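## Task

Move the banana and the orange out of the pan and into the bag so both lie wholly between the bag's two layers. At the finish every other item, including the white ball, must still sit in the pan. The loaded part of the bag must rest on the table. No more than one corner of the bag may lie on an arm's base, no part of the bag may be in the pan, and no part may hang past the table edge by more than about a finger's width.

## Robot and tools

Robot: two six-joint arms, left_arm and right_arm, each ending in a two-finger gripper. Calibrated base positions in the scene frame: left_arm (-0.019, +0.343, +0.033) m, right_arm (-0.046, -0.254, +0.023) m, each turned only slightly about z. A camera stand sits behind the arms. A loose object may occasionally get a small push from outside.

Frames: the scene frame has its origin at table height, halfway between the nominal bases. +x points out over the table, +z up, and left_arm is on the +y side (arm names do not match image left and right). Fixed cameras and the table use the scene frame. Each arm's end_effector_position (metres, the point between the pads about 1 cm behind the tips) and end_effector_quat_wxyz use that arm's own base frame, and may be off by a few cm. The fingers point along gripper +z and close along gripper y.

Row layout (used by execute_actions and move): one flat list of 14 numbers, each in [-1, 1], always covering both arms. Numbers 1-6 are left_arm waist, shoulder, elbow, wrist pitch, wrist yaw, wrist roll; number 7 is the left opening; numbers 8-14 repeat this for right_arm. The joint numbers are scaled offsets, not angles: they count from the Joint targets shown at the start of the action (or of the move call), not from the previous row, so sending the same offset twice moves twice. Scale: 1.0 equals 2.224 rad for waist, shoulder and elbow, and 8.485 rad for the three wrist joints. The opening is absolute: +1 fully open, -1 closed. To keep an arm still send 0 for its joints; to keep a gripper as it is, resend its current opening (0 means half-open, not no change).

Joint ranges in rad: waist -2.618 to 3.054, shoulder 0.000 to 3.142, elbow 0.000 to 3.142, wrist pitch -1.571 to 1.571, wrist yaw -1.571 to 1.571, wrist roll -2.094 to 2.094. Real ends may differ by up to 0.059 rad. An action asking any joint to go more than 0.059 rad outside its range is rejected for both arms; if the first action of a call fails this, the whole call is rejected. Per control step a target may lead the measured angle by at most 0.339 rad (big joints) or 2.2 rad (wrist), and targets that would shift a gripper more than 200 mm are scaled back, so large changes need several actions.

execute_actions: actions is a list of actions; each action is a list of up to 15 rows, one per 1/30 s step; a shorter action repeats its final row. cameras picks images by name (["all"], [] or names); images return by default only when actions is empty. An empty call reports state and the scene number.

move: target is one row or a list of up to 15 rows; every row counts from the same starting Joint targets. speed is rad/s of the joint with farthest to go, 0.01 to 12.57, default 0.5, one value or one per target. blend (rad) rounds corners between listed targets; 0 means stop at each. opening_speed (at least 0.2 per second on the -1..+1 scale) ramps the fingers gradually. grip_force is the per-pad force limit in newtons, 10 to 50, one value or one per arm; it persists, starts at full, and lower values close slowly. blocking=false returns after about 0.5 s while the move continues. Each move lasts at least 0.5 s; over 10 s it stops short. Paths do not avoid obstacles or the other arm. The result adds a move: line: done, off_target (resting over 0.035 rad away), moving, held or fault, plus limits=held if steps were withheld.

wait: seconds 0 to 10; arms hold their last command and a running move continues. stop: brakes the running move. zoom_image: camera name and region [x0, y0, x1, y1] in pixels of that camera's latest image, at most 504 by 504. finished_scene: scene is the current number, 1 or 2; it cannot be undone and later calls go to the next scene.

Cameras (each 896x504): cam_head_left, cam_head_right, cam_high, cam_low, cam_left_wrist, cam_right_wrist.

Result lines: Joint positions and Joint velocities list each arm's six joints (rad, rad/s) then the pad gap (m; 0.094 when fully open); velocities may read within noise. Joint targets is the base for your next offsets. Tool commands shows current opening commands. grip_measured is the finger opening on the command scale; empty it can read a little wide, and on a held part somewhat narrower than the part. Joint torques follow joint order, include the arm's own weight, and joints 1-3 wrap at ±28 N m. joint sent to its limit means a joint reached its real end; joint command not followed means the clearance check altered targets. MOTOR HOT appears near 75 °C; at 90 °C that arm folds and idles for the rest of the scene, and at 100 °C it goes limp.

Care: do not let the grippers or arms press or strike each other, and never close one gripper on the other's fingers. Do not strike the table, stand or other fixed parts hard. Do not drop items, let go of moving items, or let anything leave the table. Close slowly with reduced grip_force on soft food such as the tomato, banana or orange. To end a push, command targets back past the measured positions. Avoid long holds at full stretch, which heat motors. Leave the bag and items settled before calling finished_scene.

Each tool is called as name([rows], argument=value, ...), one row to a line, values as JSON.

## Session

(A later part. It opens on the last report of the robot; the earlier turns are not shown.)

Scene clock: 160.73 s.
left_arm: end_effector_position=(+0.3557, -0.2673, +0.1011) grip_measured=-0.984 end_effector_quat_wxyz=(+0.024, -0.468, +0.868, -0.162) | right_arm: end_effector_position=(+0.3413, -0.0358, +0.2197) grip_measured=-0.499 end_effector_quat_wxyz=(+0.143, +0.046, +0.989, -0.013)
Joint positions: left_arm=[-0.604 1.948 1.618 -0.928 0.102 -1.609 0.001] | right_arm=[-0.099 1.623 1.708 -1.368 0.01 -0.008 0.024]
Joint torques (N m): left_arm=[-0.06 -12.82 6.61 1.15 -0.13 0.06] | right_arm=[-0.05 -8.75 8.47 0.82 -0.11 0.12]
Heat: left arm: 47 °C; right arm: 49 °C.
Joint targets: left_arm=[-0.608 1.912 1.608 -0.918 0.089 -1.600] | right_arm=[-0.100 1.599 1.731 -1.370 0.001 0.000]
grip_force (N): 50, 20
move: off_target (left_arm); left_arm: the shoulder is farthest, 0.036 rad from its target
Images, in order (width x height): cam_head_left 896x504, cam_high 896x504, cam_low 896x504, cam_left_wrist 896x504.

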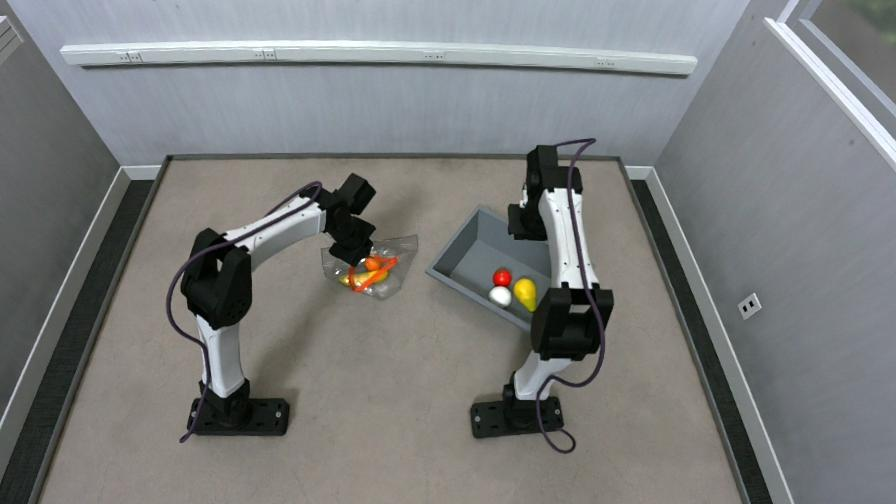

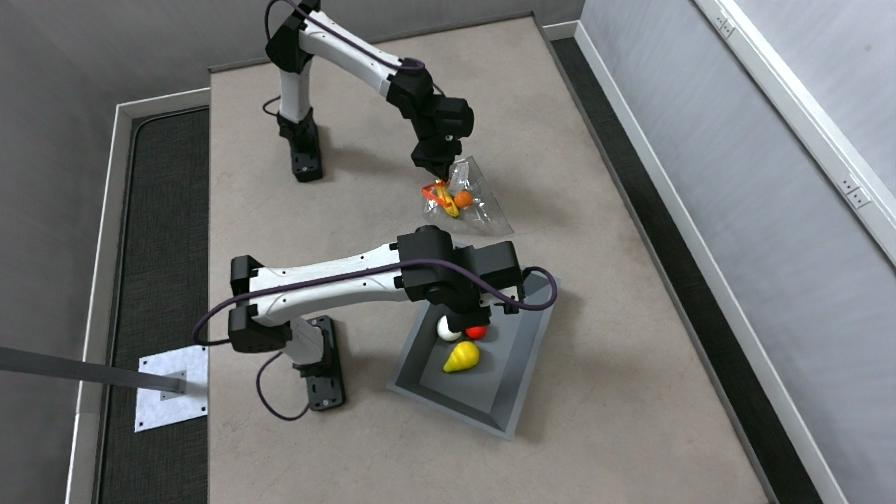

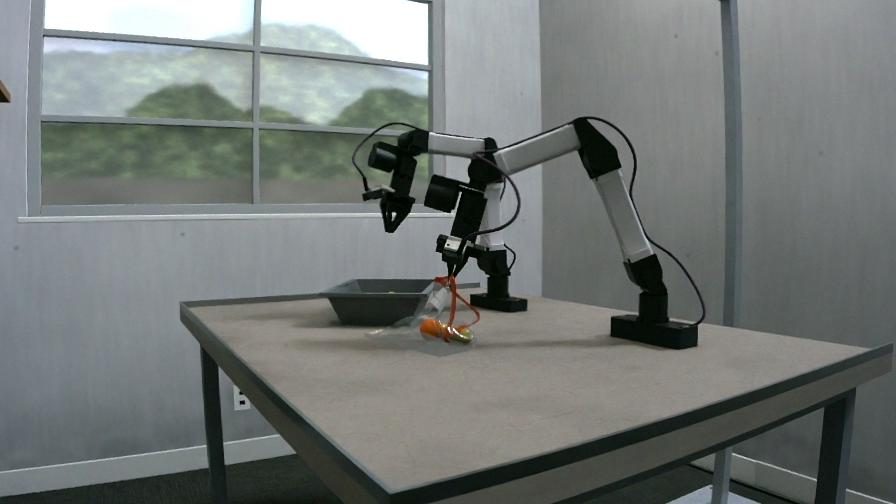

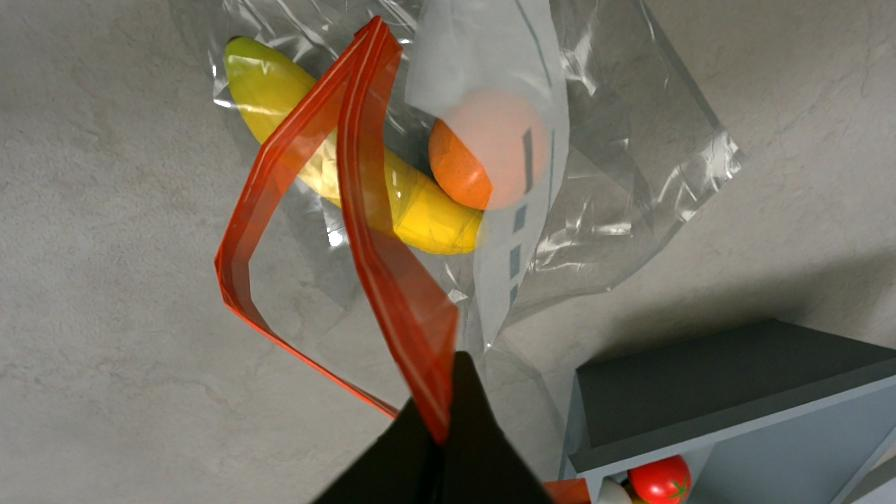

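move(target=[-0.0468,-0.0414,-0.2239,0.0481,0,0,-1,0,0,0,0,0,0,-0.5], speed=0.35, cameras=["cam_low","cam_head_left","cam_left_wrist","cam_high"])

zoom_image(camera="cam_low", region=[350, 240, 500, 360])

zoom_image(camera="cam_head_left", region=[300, 190, 440, 330])

Scene clock: 163.53 s.
left_arm: end_effector_position=(+0.2871, -0.2685, +0.0131) grip_measured=-0.984 end_effector_quat_wxyz=(+0.017, -0.423, +0.891, -0.165) | right_arm: end_effector_position=(+0.3413, -0.0358, +0.2197) grip_measured=-0.499 end_effector_quat_wxyz=(+0.143, +0.046, +0.989, -0.013)
Joint positions: left_arm=[-0.707 1.852 1.119 -0.519 0.102 -1.609 0.001] | right_arm=[-0.099 1.623 1.708 -1.368 0.01 -0.008 0.024]
Joint torques (N m): left_arm=[-0.18 -10.99 6 1.17 -0.14 0.05] | right_arm=[-0.06 -8.76 8.47 0.81 -0.11 0.13]
Heat: left arm: 47 °C; right arm: 48 °C.
Joint targets: left_arm=[-0.712 1.820 1.110 -0.510 0.089 -1.600] | right_arm=[-0.100 1.599 1.731 -1.370 0.001 0.000]
grip_force (N): 50, 20
move: done
Images, in order (width x height): cam_head_left 896x504, cam_high 896x504, cam_low 896x504, cam_left_wrist 896x504.

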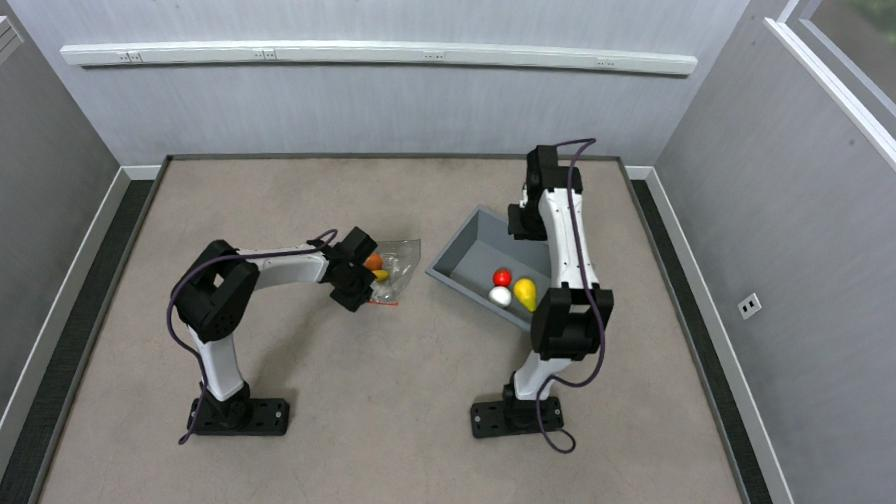

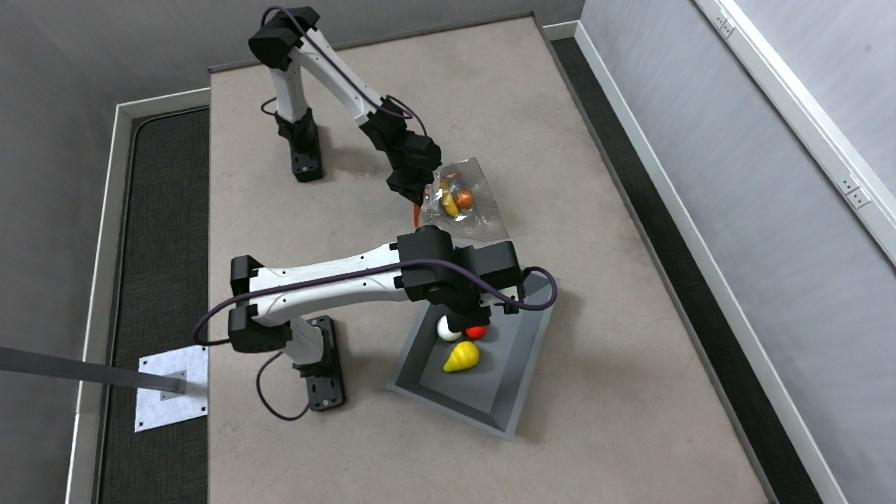

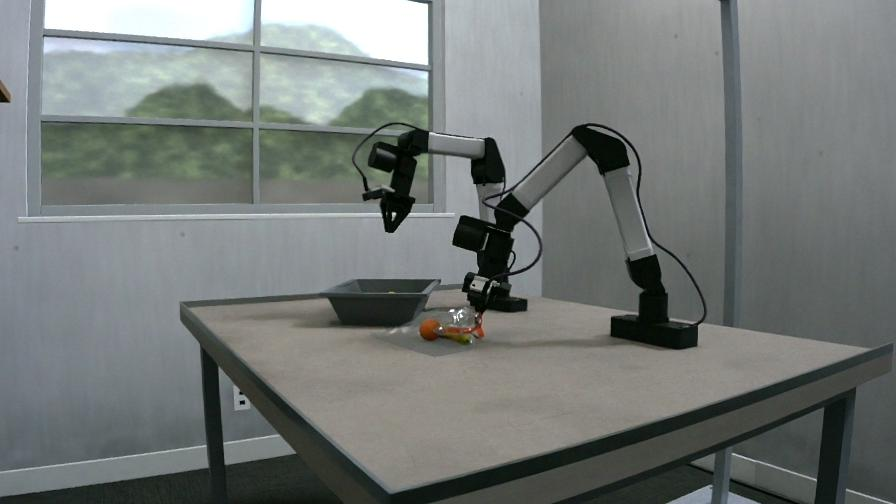

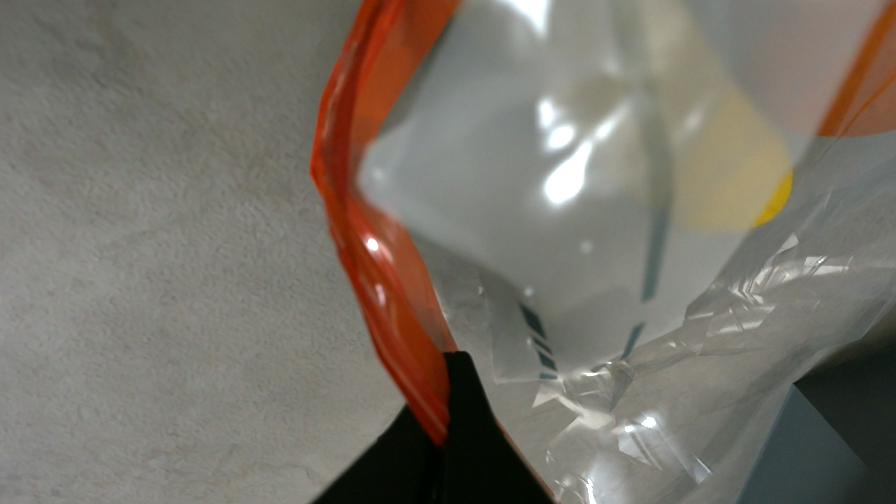

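Scaled by 3.360 from the camera's 896x504 image, which has a finer 1280x720 frame.

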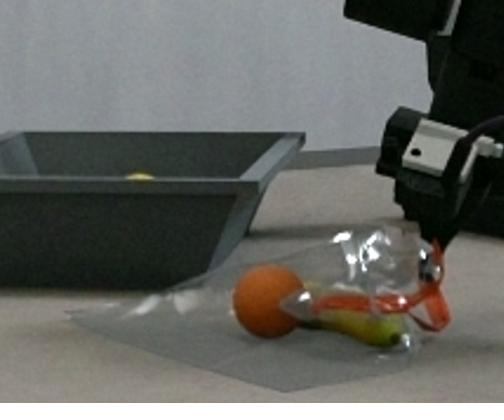

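Scaled by 3.600 from the camera's 896x504 image, which has a finer 1280x720 frame.

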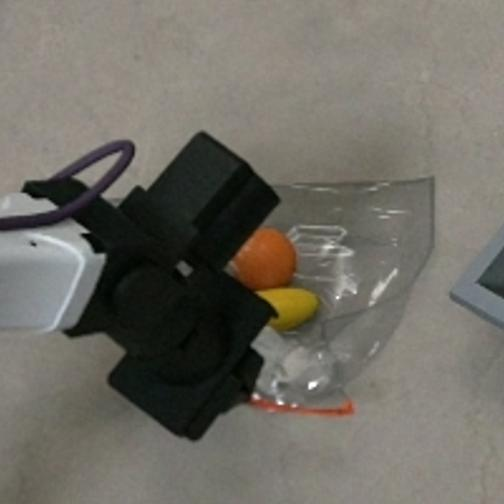

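move([
  [0,0.0306,-0.0180,0.0091,0,0,-1,0,0,0,0,0,0,-0.5],
  [0,0.0306,-0.0180,0.0091,0,0,-0.5,0,0,0,0,0,0,-0.5],
  [0,-0.1115,0.0598,-0.0443,0,0,-0.5,0,0,0,0,0,0,-0.5],
], speed=[0.2,0.2,0.35], opening_speed=0.6, cameras=["cam_low","cam_head_left","cam_left_wrist","cam_high","cam_right_wrist"])

zoom_image(camera="cam_low", region=[350, 240, 500, 360])

zoom_image(camera="cam_head_left", region=[300, 190, 440, 330])

Scene clock: 168.40 s.
left_arm: end_effector_position=(+0.2594, -0.2448, +0.1132) grip_measured=-0.502 end_effector_quat_wxyz=(+0.021, -0.422, +0.890, -0.173) | right_arm: end_effector_position=(+0.3413, -0.0358, +0.2197) grip_measured=-0.499 end_effector_quat_wxyz=(+0.143, +0.046, +0.989, -0.013)
Joint positions: left_arm=[-0.707 1.588 1.225 -0.872 0.102 -1.609 0.023] | right_arm=[-0.099 1.623 1.708 -1.368 0.01 -0.008 0.024]
Joint torques (N m): left_arm=[-0.23 -8.08 9.32 0.93 -0.13 0.07] | right_arm=[-0.05 -8.72 8.46 0.82 -0.11 0.13]
Heat: left arm: 45 °C; right arm: 47 °C.
Joint targets: left_arm=[-0.712 1.572 1.243 -0.886 0.089 -1.600] | right_arm=[-0.100 1.599 1.731 -1.370 0.001 0.000]
grip_force (N): 50, 20
move: done
Images, in order (width x height): cam_head_left 896x504, cam_high 896x504, cam_low 896x504, cam_left_wrist 896x504, cam_right_wrist 896x504.

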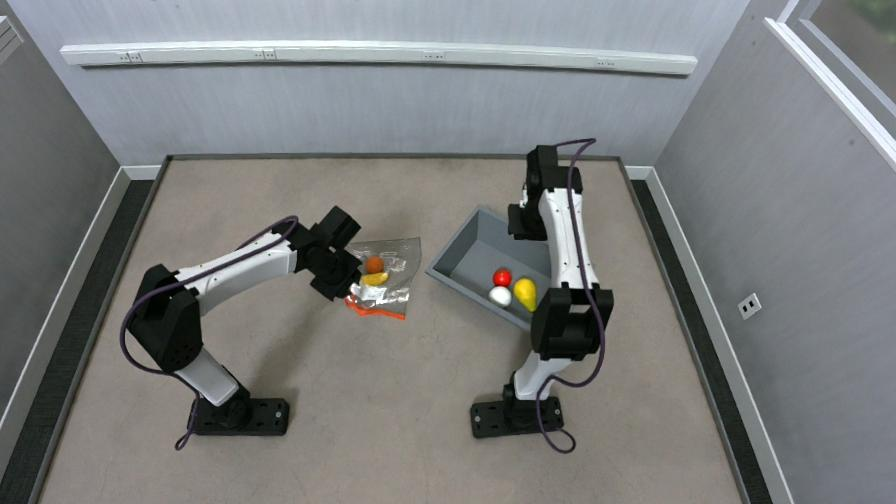

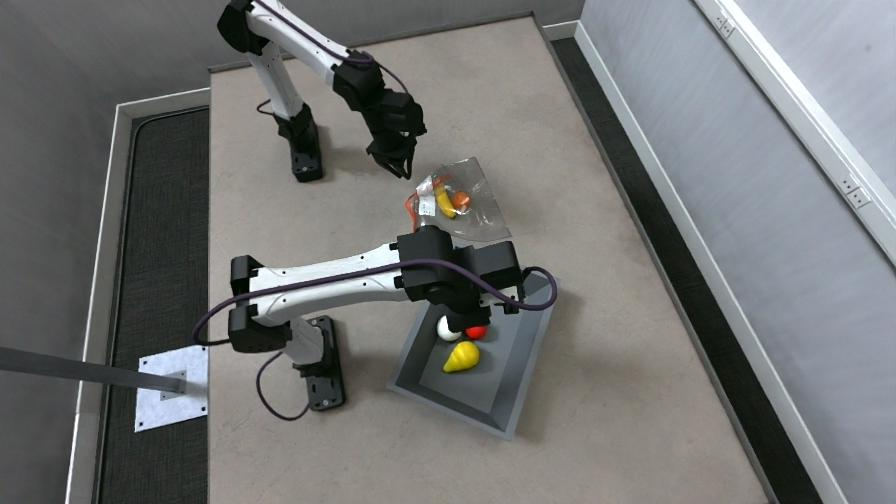

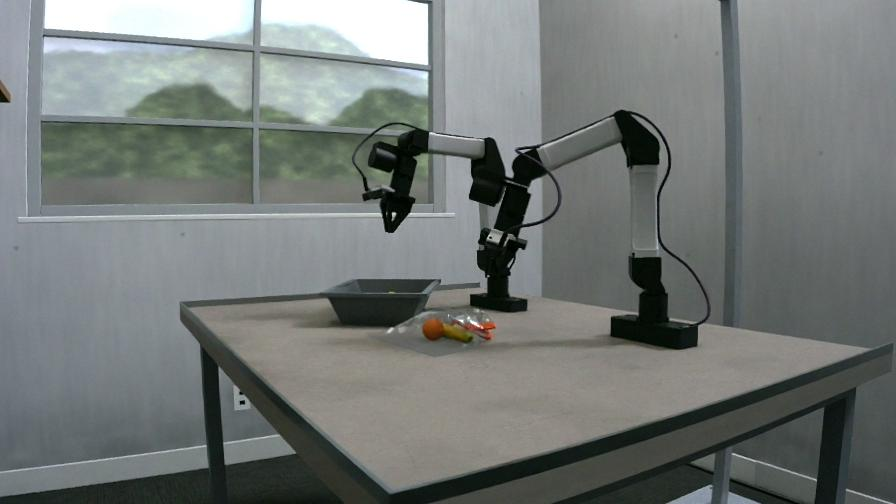

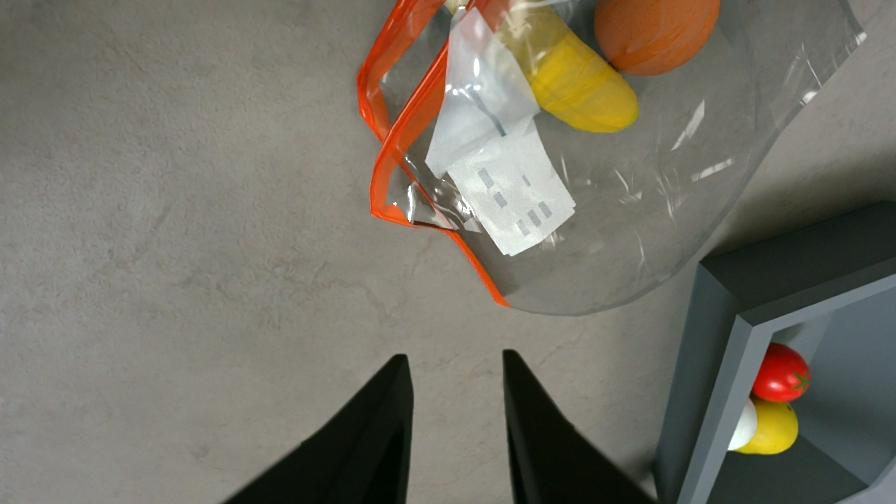

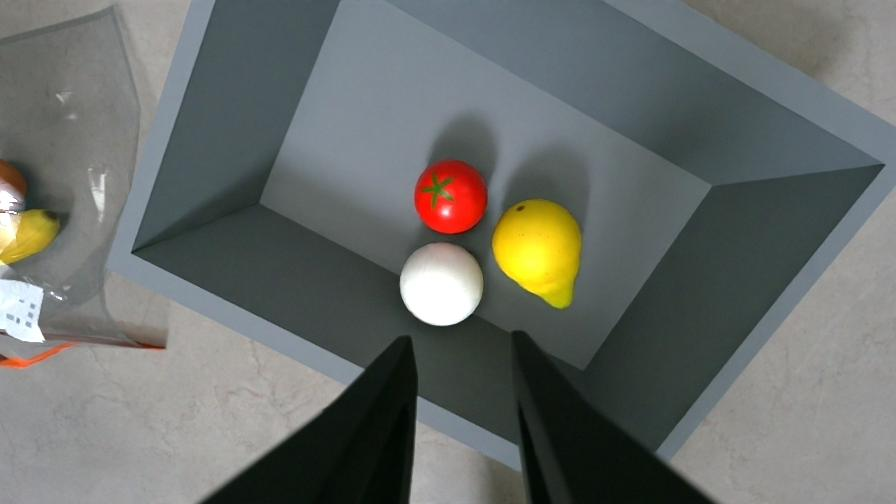

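Scaled by 3.360 from the camera's 896x504 image, which has a finer 1280x720 frame.

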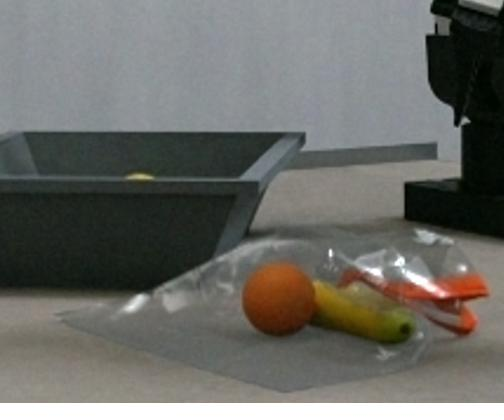

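Scaled by 3.600 from the camera's 896x504 image, which has a finer 1280x720 frame.

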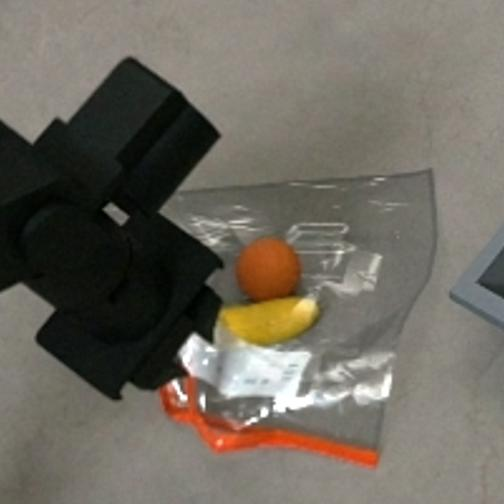

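move(target=[0.4,0,0,0,0,0,-0.5,0,0,0,0,0,0,-0.5], speed=0.7, cameras=["cam_low","cam_head_left","cam_left_wrist","cam_high"])

zoom_image(camera="cam_low", region=[350, 270, 500, 360])

zoom_image(camera="cam_head_left", region=[310, 210, 440, 330])

zoom_image(camera="cam_high", region=[390, 145, 520, 255])

Scene clock: 170.37 s.
left_arm: end_effector_position=(+0.3535, +0.0464, +0.1130) grip_measured=-0.502 end_effector_quat_wxyz=(-0.094, +0.762, -0.623, +0.145) | right_arm: end_effector_position=(+0.3413, -0.0358, +0.2197) grip_measured=-0.499 end_effector_quat_wxyz=(+0.143, +0.046, +0.989, -0.013)
Joint positions: left_arm=[0.178 1.588 1.225 -0.873 0.097 -1.609 0.023] | right_arm=[-0.099 1.623 1.708 -1.368 0.01 -0.008 0.024]
Joint torques (N m): left_arm=[0.18 -8.06 9.39 0.94 -0.09 0.05] | right_arm=[-0.06 -8.76 8.47 0.82 -0.11 0.13]
Heat: left arm: 45 °C; right arm: 47 °C.
Joint targets: left_arm=[0.178 1.572 1.243 -0.886 0.088 -1.600] | right_arm=[-0.100 1.599 1.731 -1.370 0.001 0.000]
grip_force (N): 50, 20
move: done
Images, in order (width x height): cam_head_left 896x504, cam_high 896x504, cam_low 896x504, cam_left_wrist 896x504.

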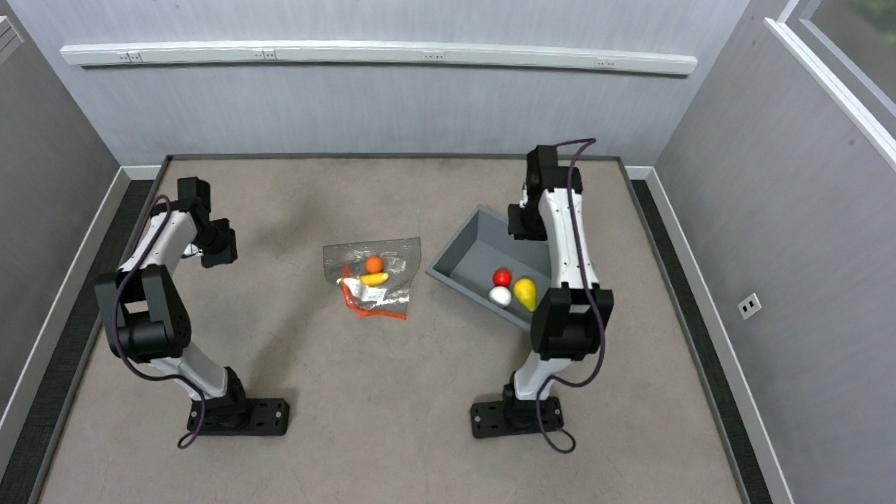

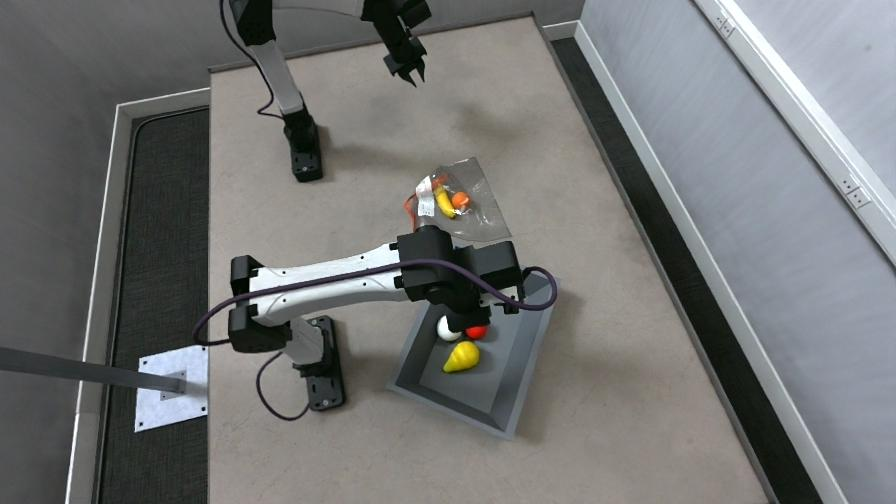

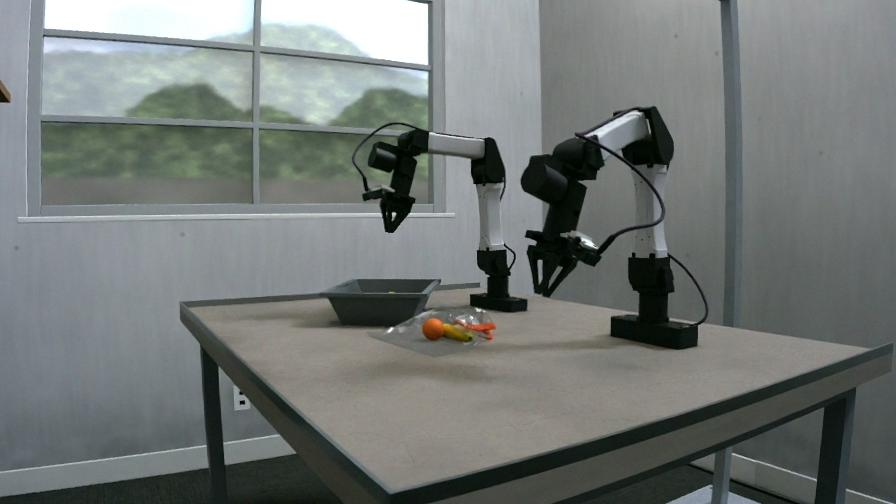

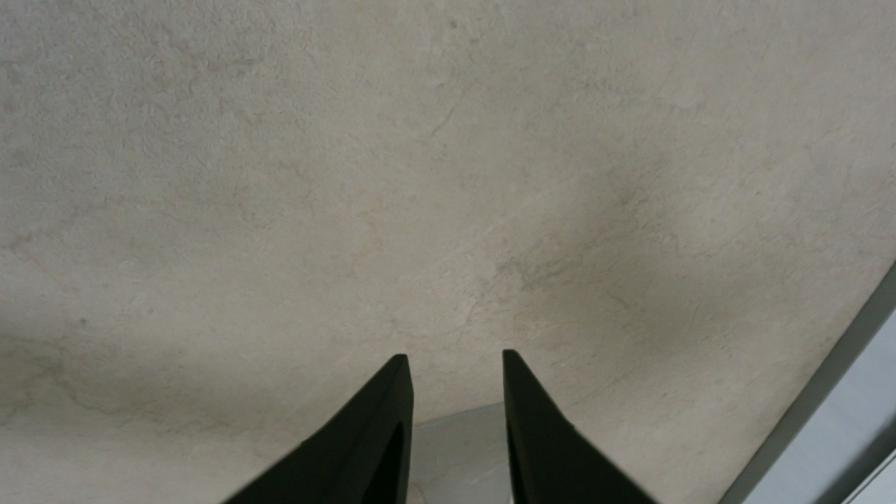

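Scaled by 3.360 from the camera's 896x504 image, which has a finer 1280x720 frame.

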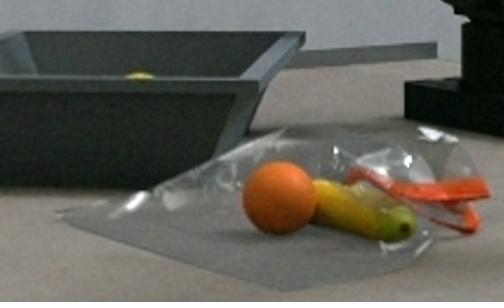

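Scaled by 3.877 from the camera's 896x504 image, which has a finer 1280x720 frame.

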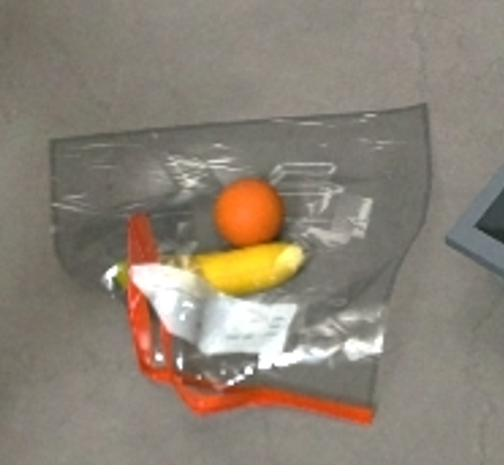

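Scaled by 3.877 from the camera's 896x504 image, which has a finer 1280x720 frame.

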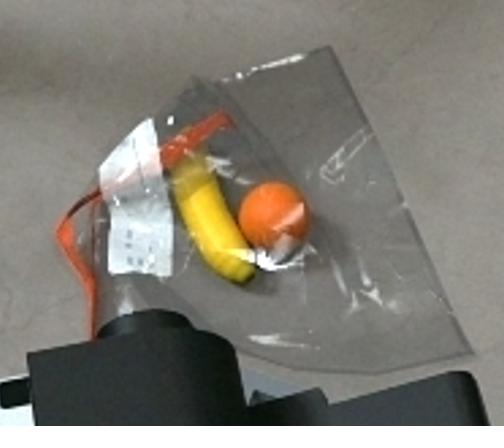

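move(target=[-0.3359,0.2239,0.3179,-0.0661,-0.0104,0.1220,-0.4,0,0,0,0,0,0,-0.5], speed=0.7, cameras=["cam_low","cam_left_wrist"])

zoom_image(camera="cam_left_wrist", region=[250, 50, 650, 300])

Scene clock: 173.87 s.
left_arm: end_effector_position=(+0.3305, -0.2180, +0.1287) grip_measured=-0.402 end_effector_quat_wxyz=(+0.000, -0.001, +1.000, -0.011) | right_arm: end_effector_position=(+0.3413, -0.0358, +0.2197) grip_measured=-0.499 end_effector_quat_wxyz=(+0.143, +0.046, +0.989, -0.013)
Joint positions: left_arm=[-0.575 2.053 1.929 -1.435 0.017 -0.577 0.028] | right_arm=[-0.099 1.623 1.708 -1.368 0.01 -0.008 0.024]
Joint torques (N m): left_arm=[0.68 -8.99 9.1 0.29 -0.18 0.04] | right_arm=[-0.06 -8.75 8.5 0.82 -0.11 0.12]
Heat: left arm: 44 °C; right arm: 47 °C.
Joint targets: left_arm=[-0.570 2.070 1.950 -1.446 0.000 -0.565] | right_arm=[-0.100 1.599 1.731 -1.370 0.001 0.000]
grip_force (N): 50, 20
move: done
Images, in order (width x height): cam_low 896x504, cam_left_wrist 896x504.

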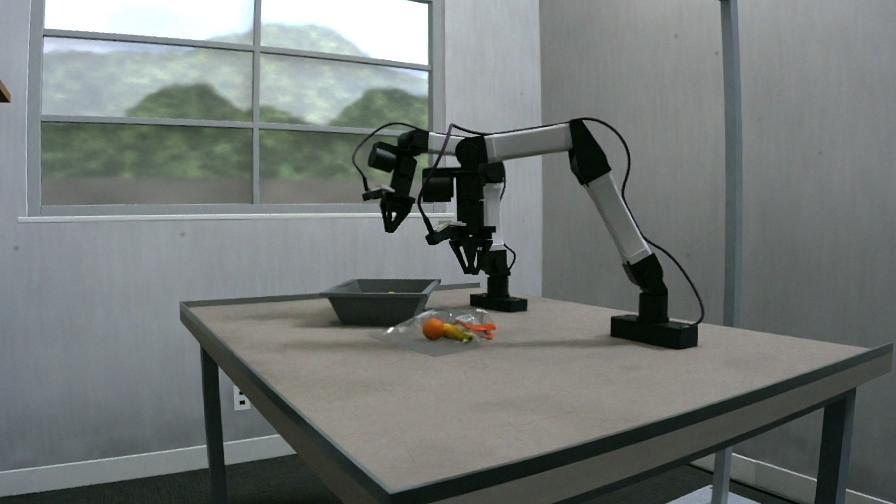

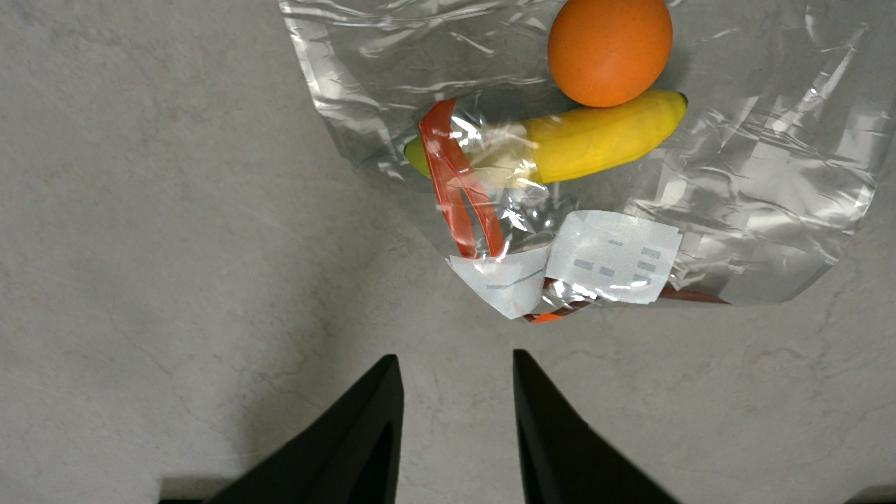

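Scaled by 1.260 from the camera's 896x504 image, which has a finer 1280x720 frame.

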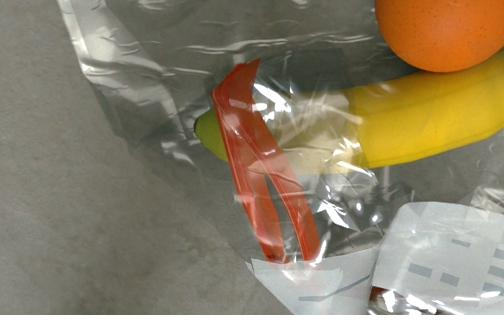

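move([
  [-0.0319,-0.0247,-0.1848,0.0434,-0.0012,-0.0079,-0.4,0,0,0,0,0,0,-0.5],
  [-0.0319,0.0139,-0.2365,0.0649,-0.0012,-0.0079,-0.4,0,0,0,0,0,0,-0.5],
], speed=[0.6,0.25], blend=[0.04,0], cameras=["cam_low","cam_left_wrist"])

Scene clock: 191.63 s.
left_arm: end_effector_position=(+0.3072, -0.2286, -0.0063) grip_measured=-0.402 end_effector_quat_wxyz=(+0.001, +0.008, +1.000, -0.005) | right_arm: end_effector_position=(+0.3413, -0.0358, +0.2197) grip_measured=-0.499 end_effector_quat_wxyz=(+0.143, +0.046, +0.989, -0.013)
Joint positions: left_arm=[-0.637 2.086 1.432 -0.909 0.007 -0.621 0.028] | right_arm=[-0.099 1.623 1.708 -1.368 0.01 -0.008 0.024]
Joint torques (N m): left_arm=[-0.06 -9.01 5.71 0.58 -0.19 -0.15] | right_arm=[-0.05 -8.76 8.46 0.82 -0.1 0.13]
Heat: left arm: 41 °C; right arm: 45 °C.
Joint targets: left_arm=[-0.641 2.101 1.424 -0.896 -0.010 -0.632] | right_arm=[-0.100 1.599 1.731 -1.370 0.001 0.000]
grip_force (N): 50, 20
move: done
Images, in order (width x height): cam_low 896x504, cam_left_wrist 896x504.

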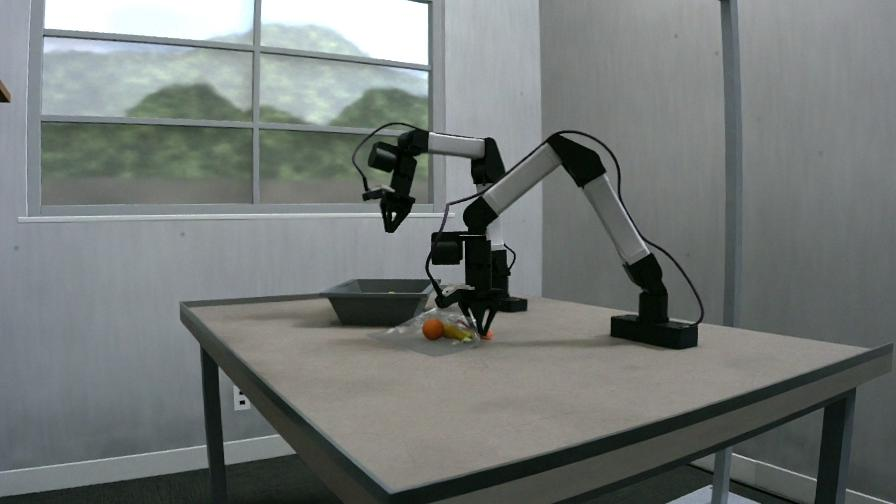

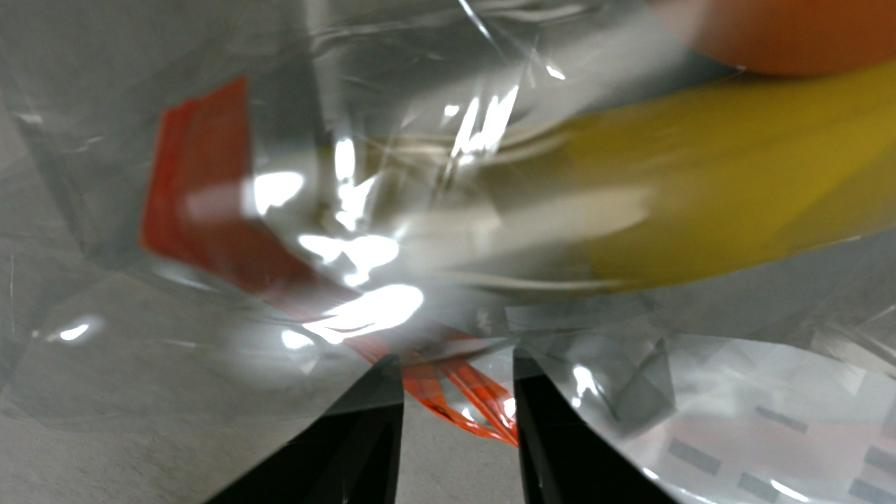

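move(target=[0,0,0,0,0,0,-1,0,0,0,0,0,0,-0.5], opening_speed=0.6, grip_force=[40,20], cameras=["cam_left_wrist","cam_head_left","cam_high"])

zoom_image(camera="cam_high", region=[390, 145, 520, 255])

Scene clock: 193.23 s.
left_arm: end_effector_position=(+0.3076, -0.2288, -0.0063) grip_measured=-0.985 end_effector_quat_wxyz=(+0.002, +0.008, +1.000, -0.006) | right_arm: end_effector_position=(+0.3413, -0.0358, +0.2197) grip_measured=-0.499 end_effector_quat_wxyz=(+0.143, +0.046, +0.989, -0.013)
Joint positions: left_arm=[-0.637 2.086 1.432 -0.907 0.007 -0.621 0.001] | right_arm=[-0.099 1.623 1.708 -1.368 0.01 -0.008 0.024]
Joint torques (N m): left_arm=[-0.06 -9.06 5.72 0.53 -0.19 -0.14] | right_arm=[-0.06 -8.73 8.49 0.82 -0.11 0.13]
Heat: left arm: 40 °C; right arm: 44 °C.
Joint targets: left_arm=[-0.641 2.101 1.424 -0.896 -0.010 -0.632] | right_arm=[-0.100 1.599 1.731 -1.370 0.001 0.000]
grip_force (N): 40, 20
move: done
Images, in order (width x height): cam_head_left 896x504, cam_high 896x504, cam_left_wrist 896x504.

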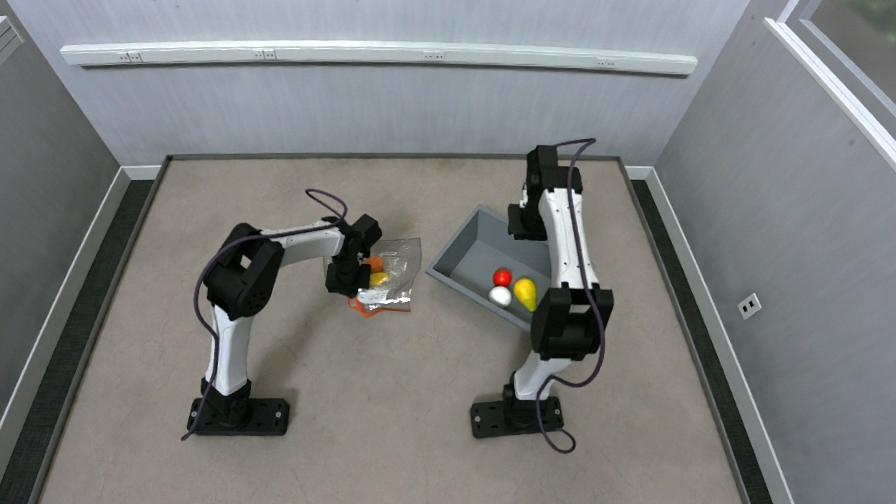

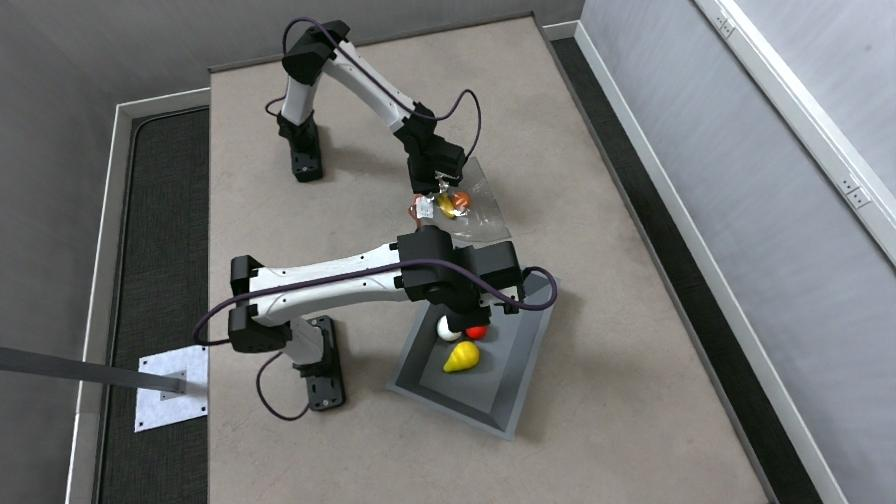

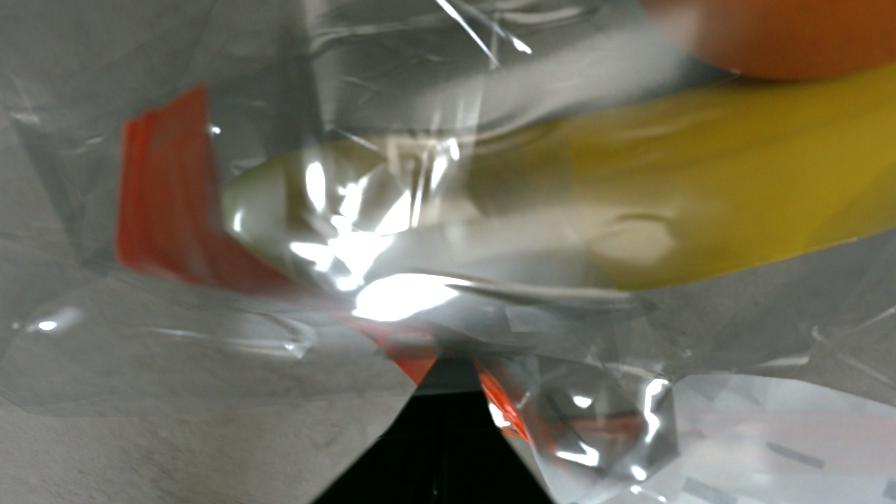

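Scaled by 3.877 from the camera's 896x504 image, which has a finer 1280x720 frame.

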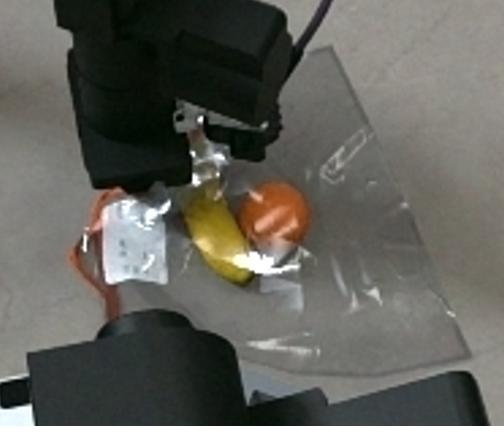

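move([
  [-0.0148,-0.0904,-0.0562,-0.0078,0,-0.0039,-1,0,0,0,0,0,0,-0.5],
  [-0.0297,-0.1295,-0.1565,0.0106,0,-0.0080,-1,0,0,0,0,0,0,-0.5],
], speed=[0.25,0.25], blend=[0.05,0], cameras=["cam_left_wrist","cam_head_left","cam_high","cam_low"])

zoom_image(camera="cam_high", region=[390, 145, 520, 255])

zoom_image(camera="cam_head_left", region=[310, 210, 440, 330])

Scene clock: 196.30 s.
left_arm: end_effector_position=(+0.2357, -0.2002, -0.0048) grip_measured=-0.985 end_effector_quat_wxyz=(-0.003, +0.006, +1.000, -0.002) | right_arm: end_effector_position=(+0.3413, -0.0358, +0.2197) grip_measured=-0.499 end_effector_quat_wxyz=(+0.143, +0.046, +0.989, -0.013)
Joint positions: left_arm=[-0.7 1.842 1.085 -0.817 0.007 -0.689 0.001] | right_arm=[-0.099 1.623 1.708 -1.368 0.01 -0.008 0.024]
Joint torques (N m): left_arm=[-0.29 -10.14 5.33 0.51 -0.19 -0.15] | right_arm=[-0.06 -8.75 8.47 0.82 -0.11 0.13]
Heat: left arm: 41 °C; right arm: 44 °C.
Joint targets: left_arm=[-0.707 1.813 1.076 -0.806 -0.010 -0.700] | right_arm=[-0.100 1.599 1.731 -1.370 0.001 0.000]
grip_force (N): 40, 20
move: done
Images, in order (width x height): cam_head_left 896x504, cam_high 896x504, cam_low 896x504, cam_left_wrist 896x504.

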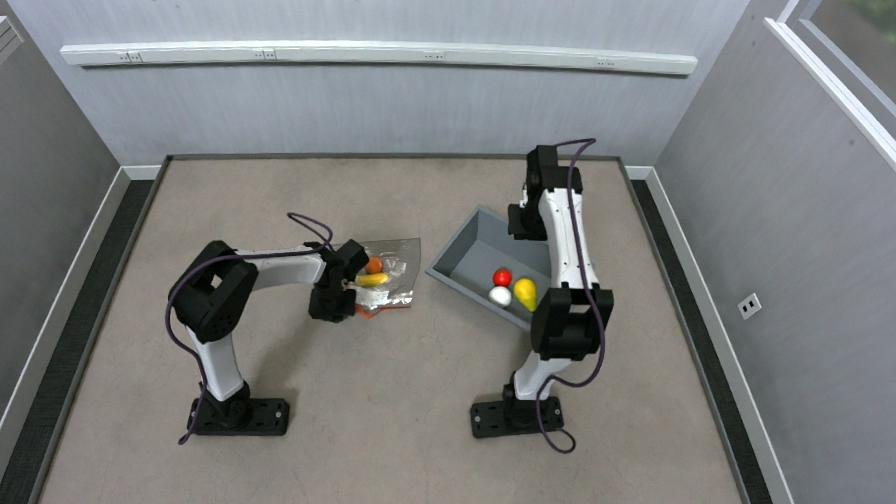

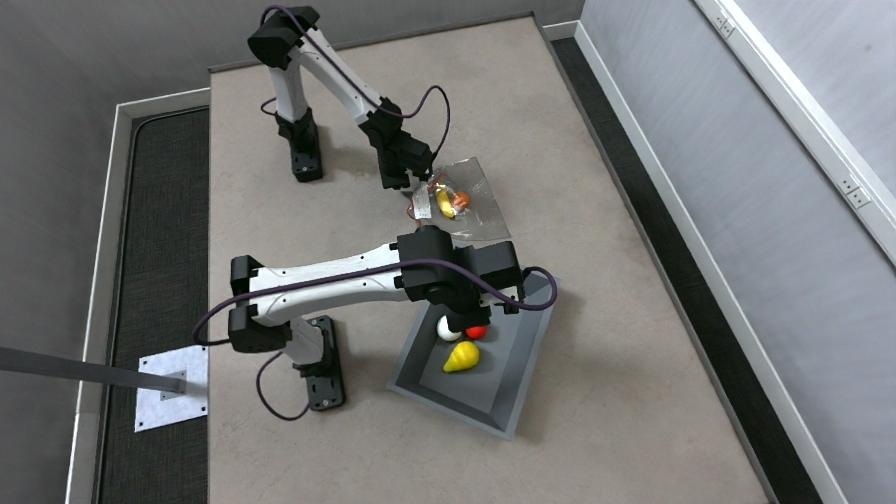

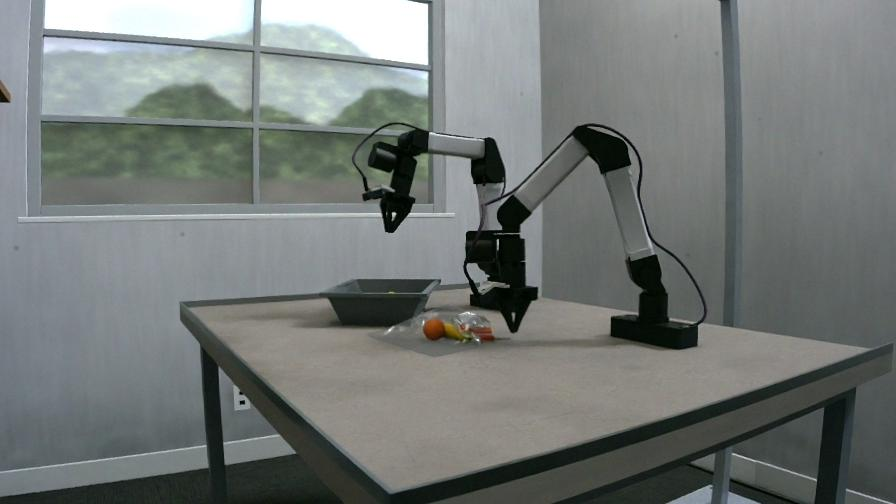

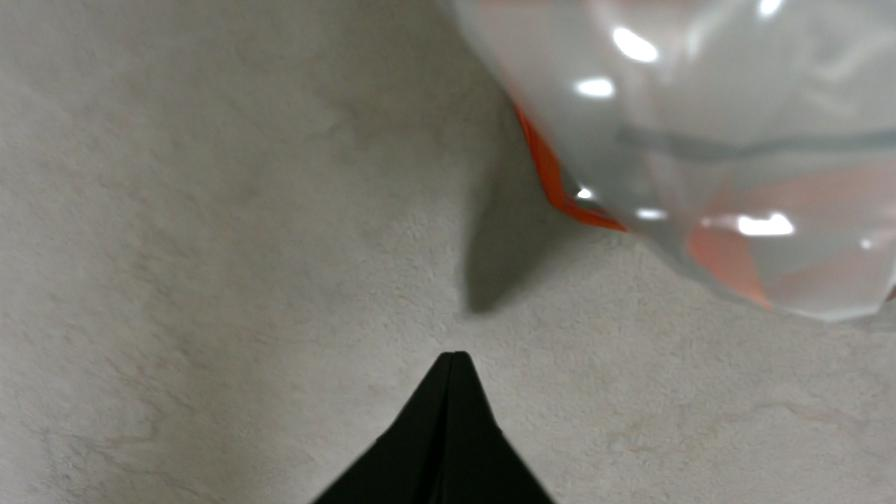

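Scaled by 3.877 from the camera's 896x504 image, which has a finer 1280x720 frame.

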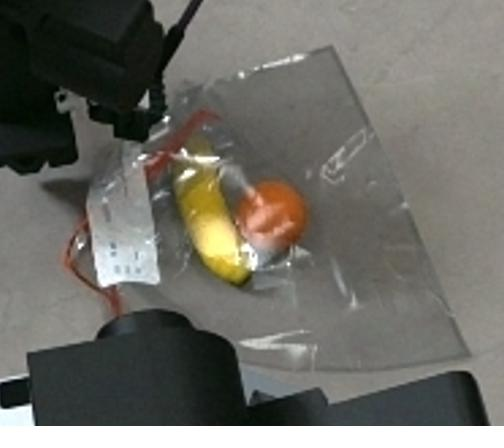

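Scaled by 3.877 from the camera's 896x504 image, which has a finer 1280x720 frame.

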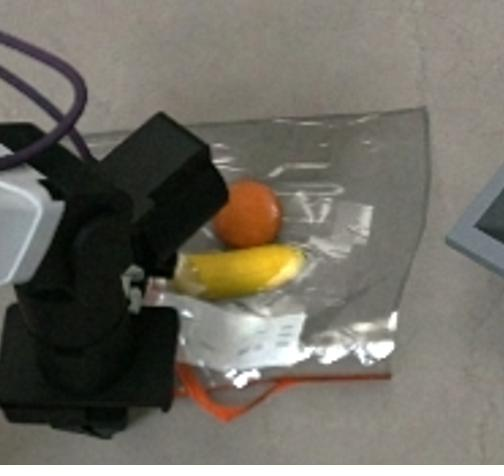

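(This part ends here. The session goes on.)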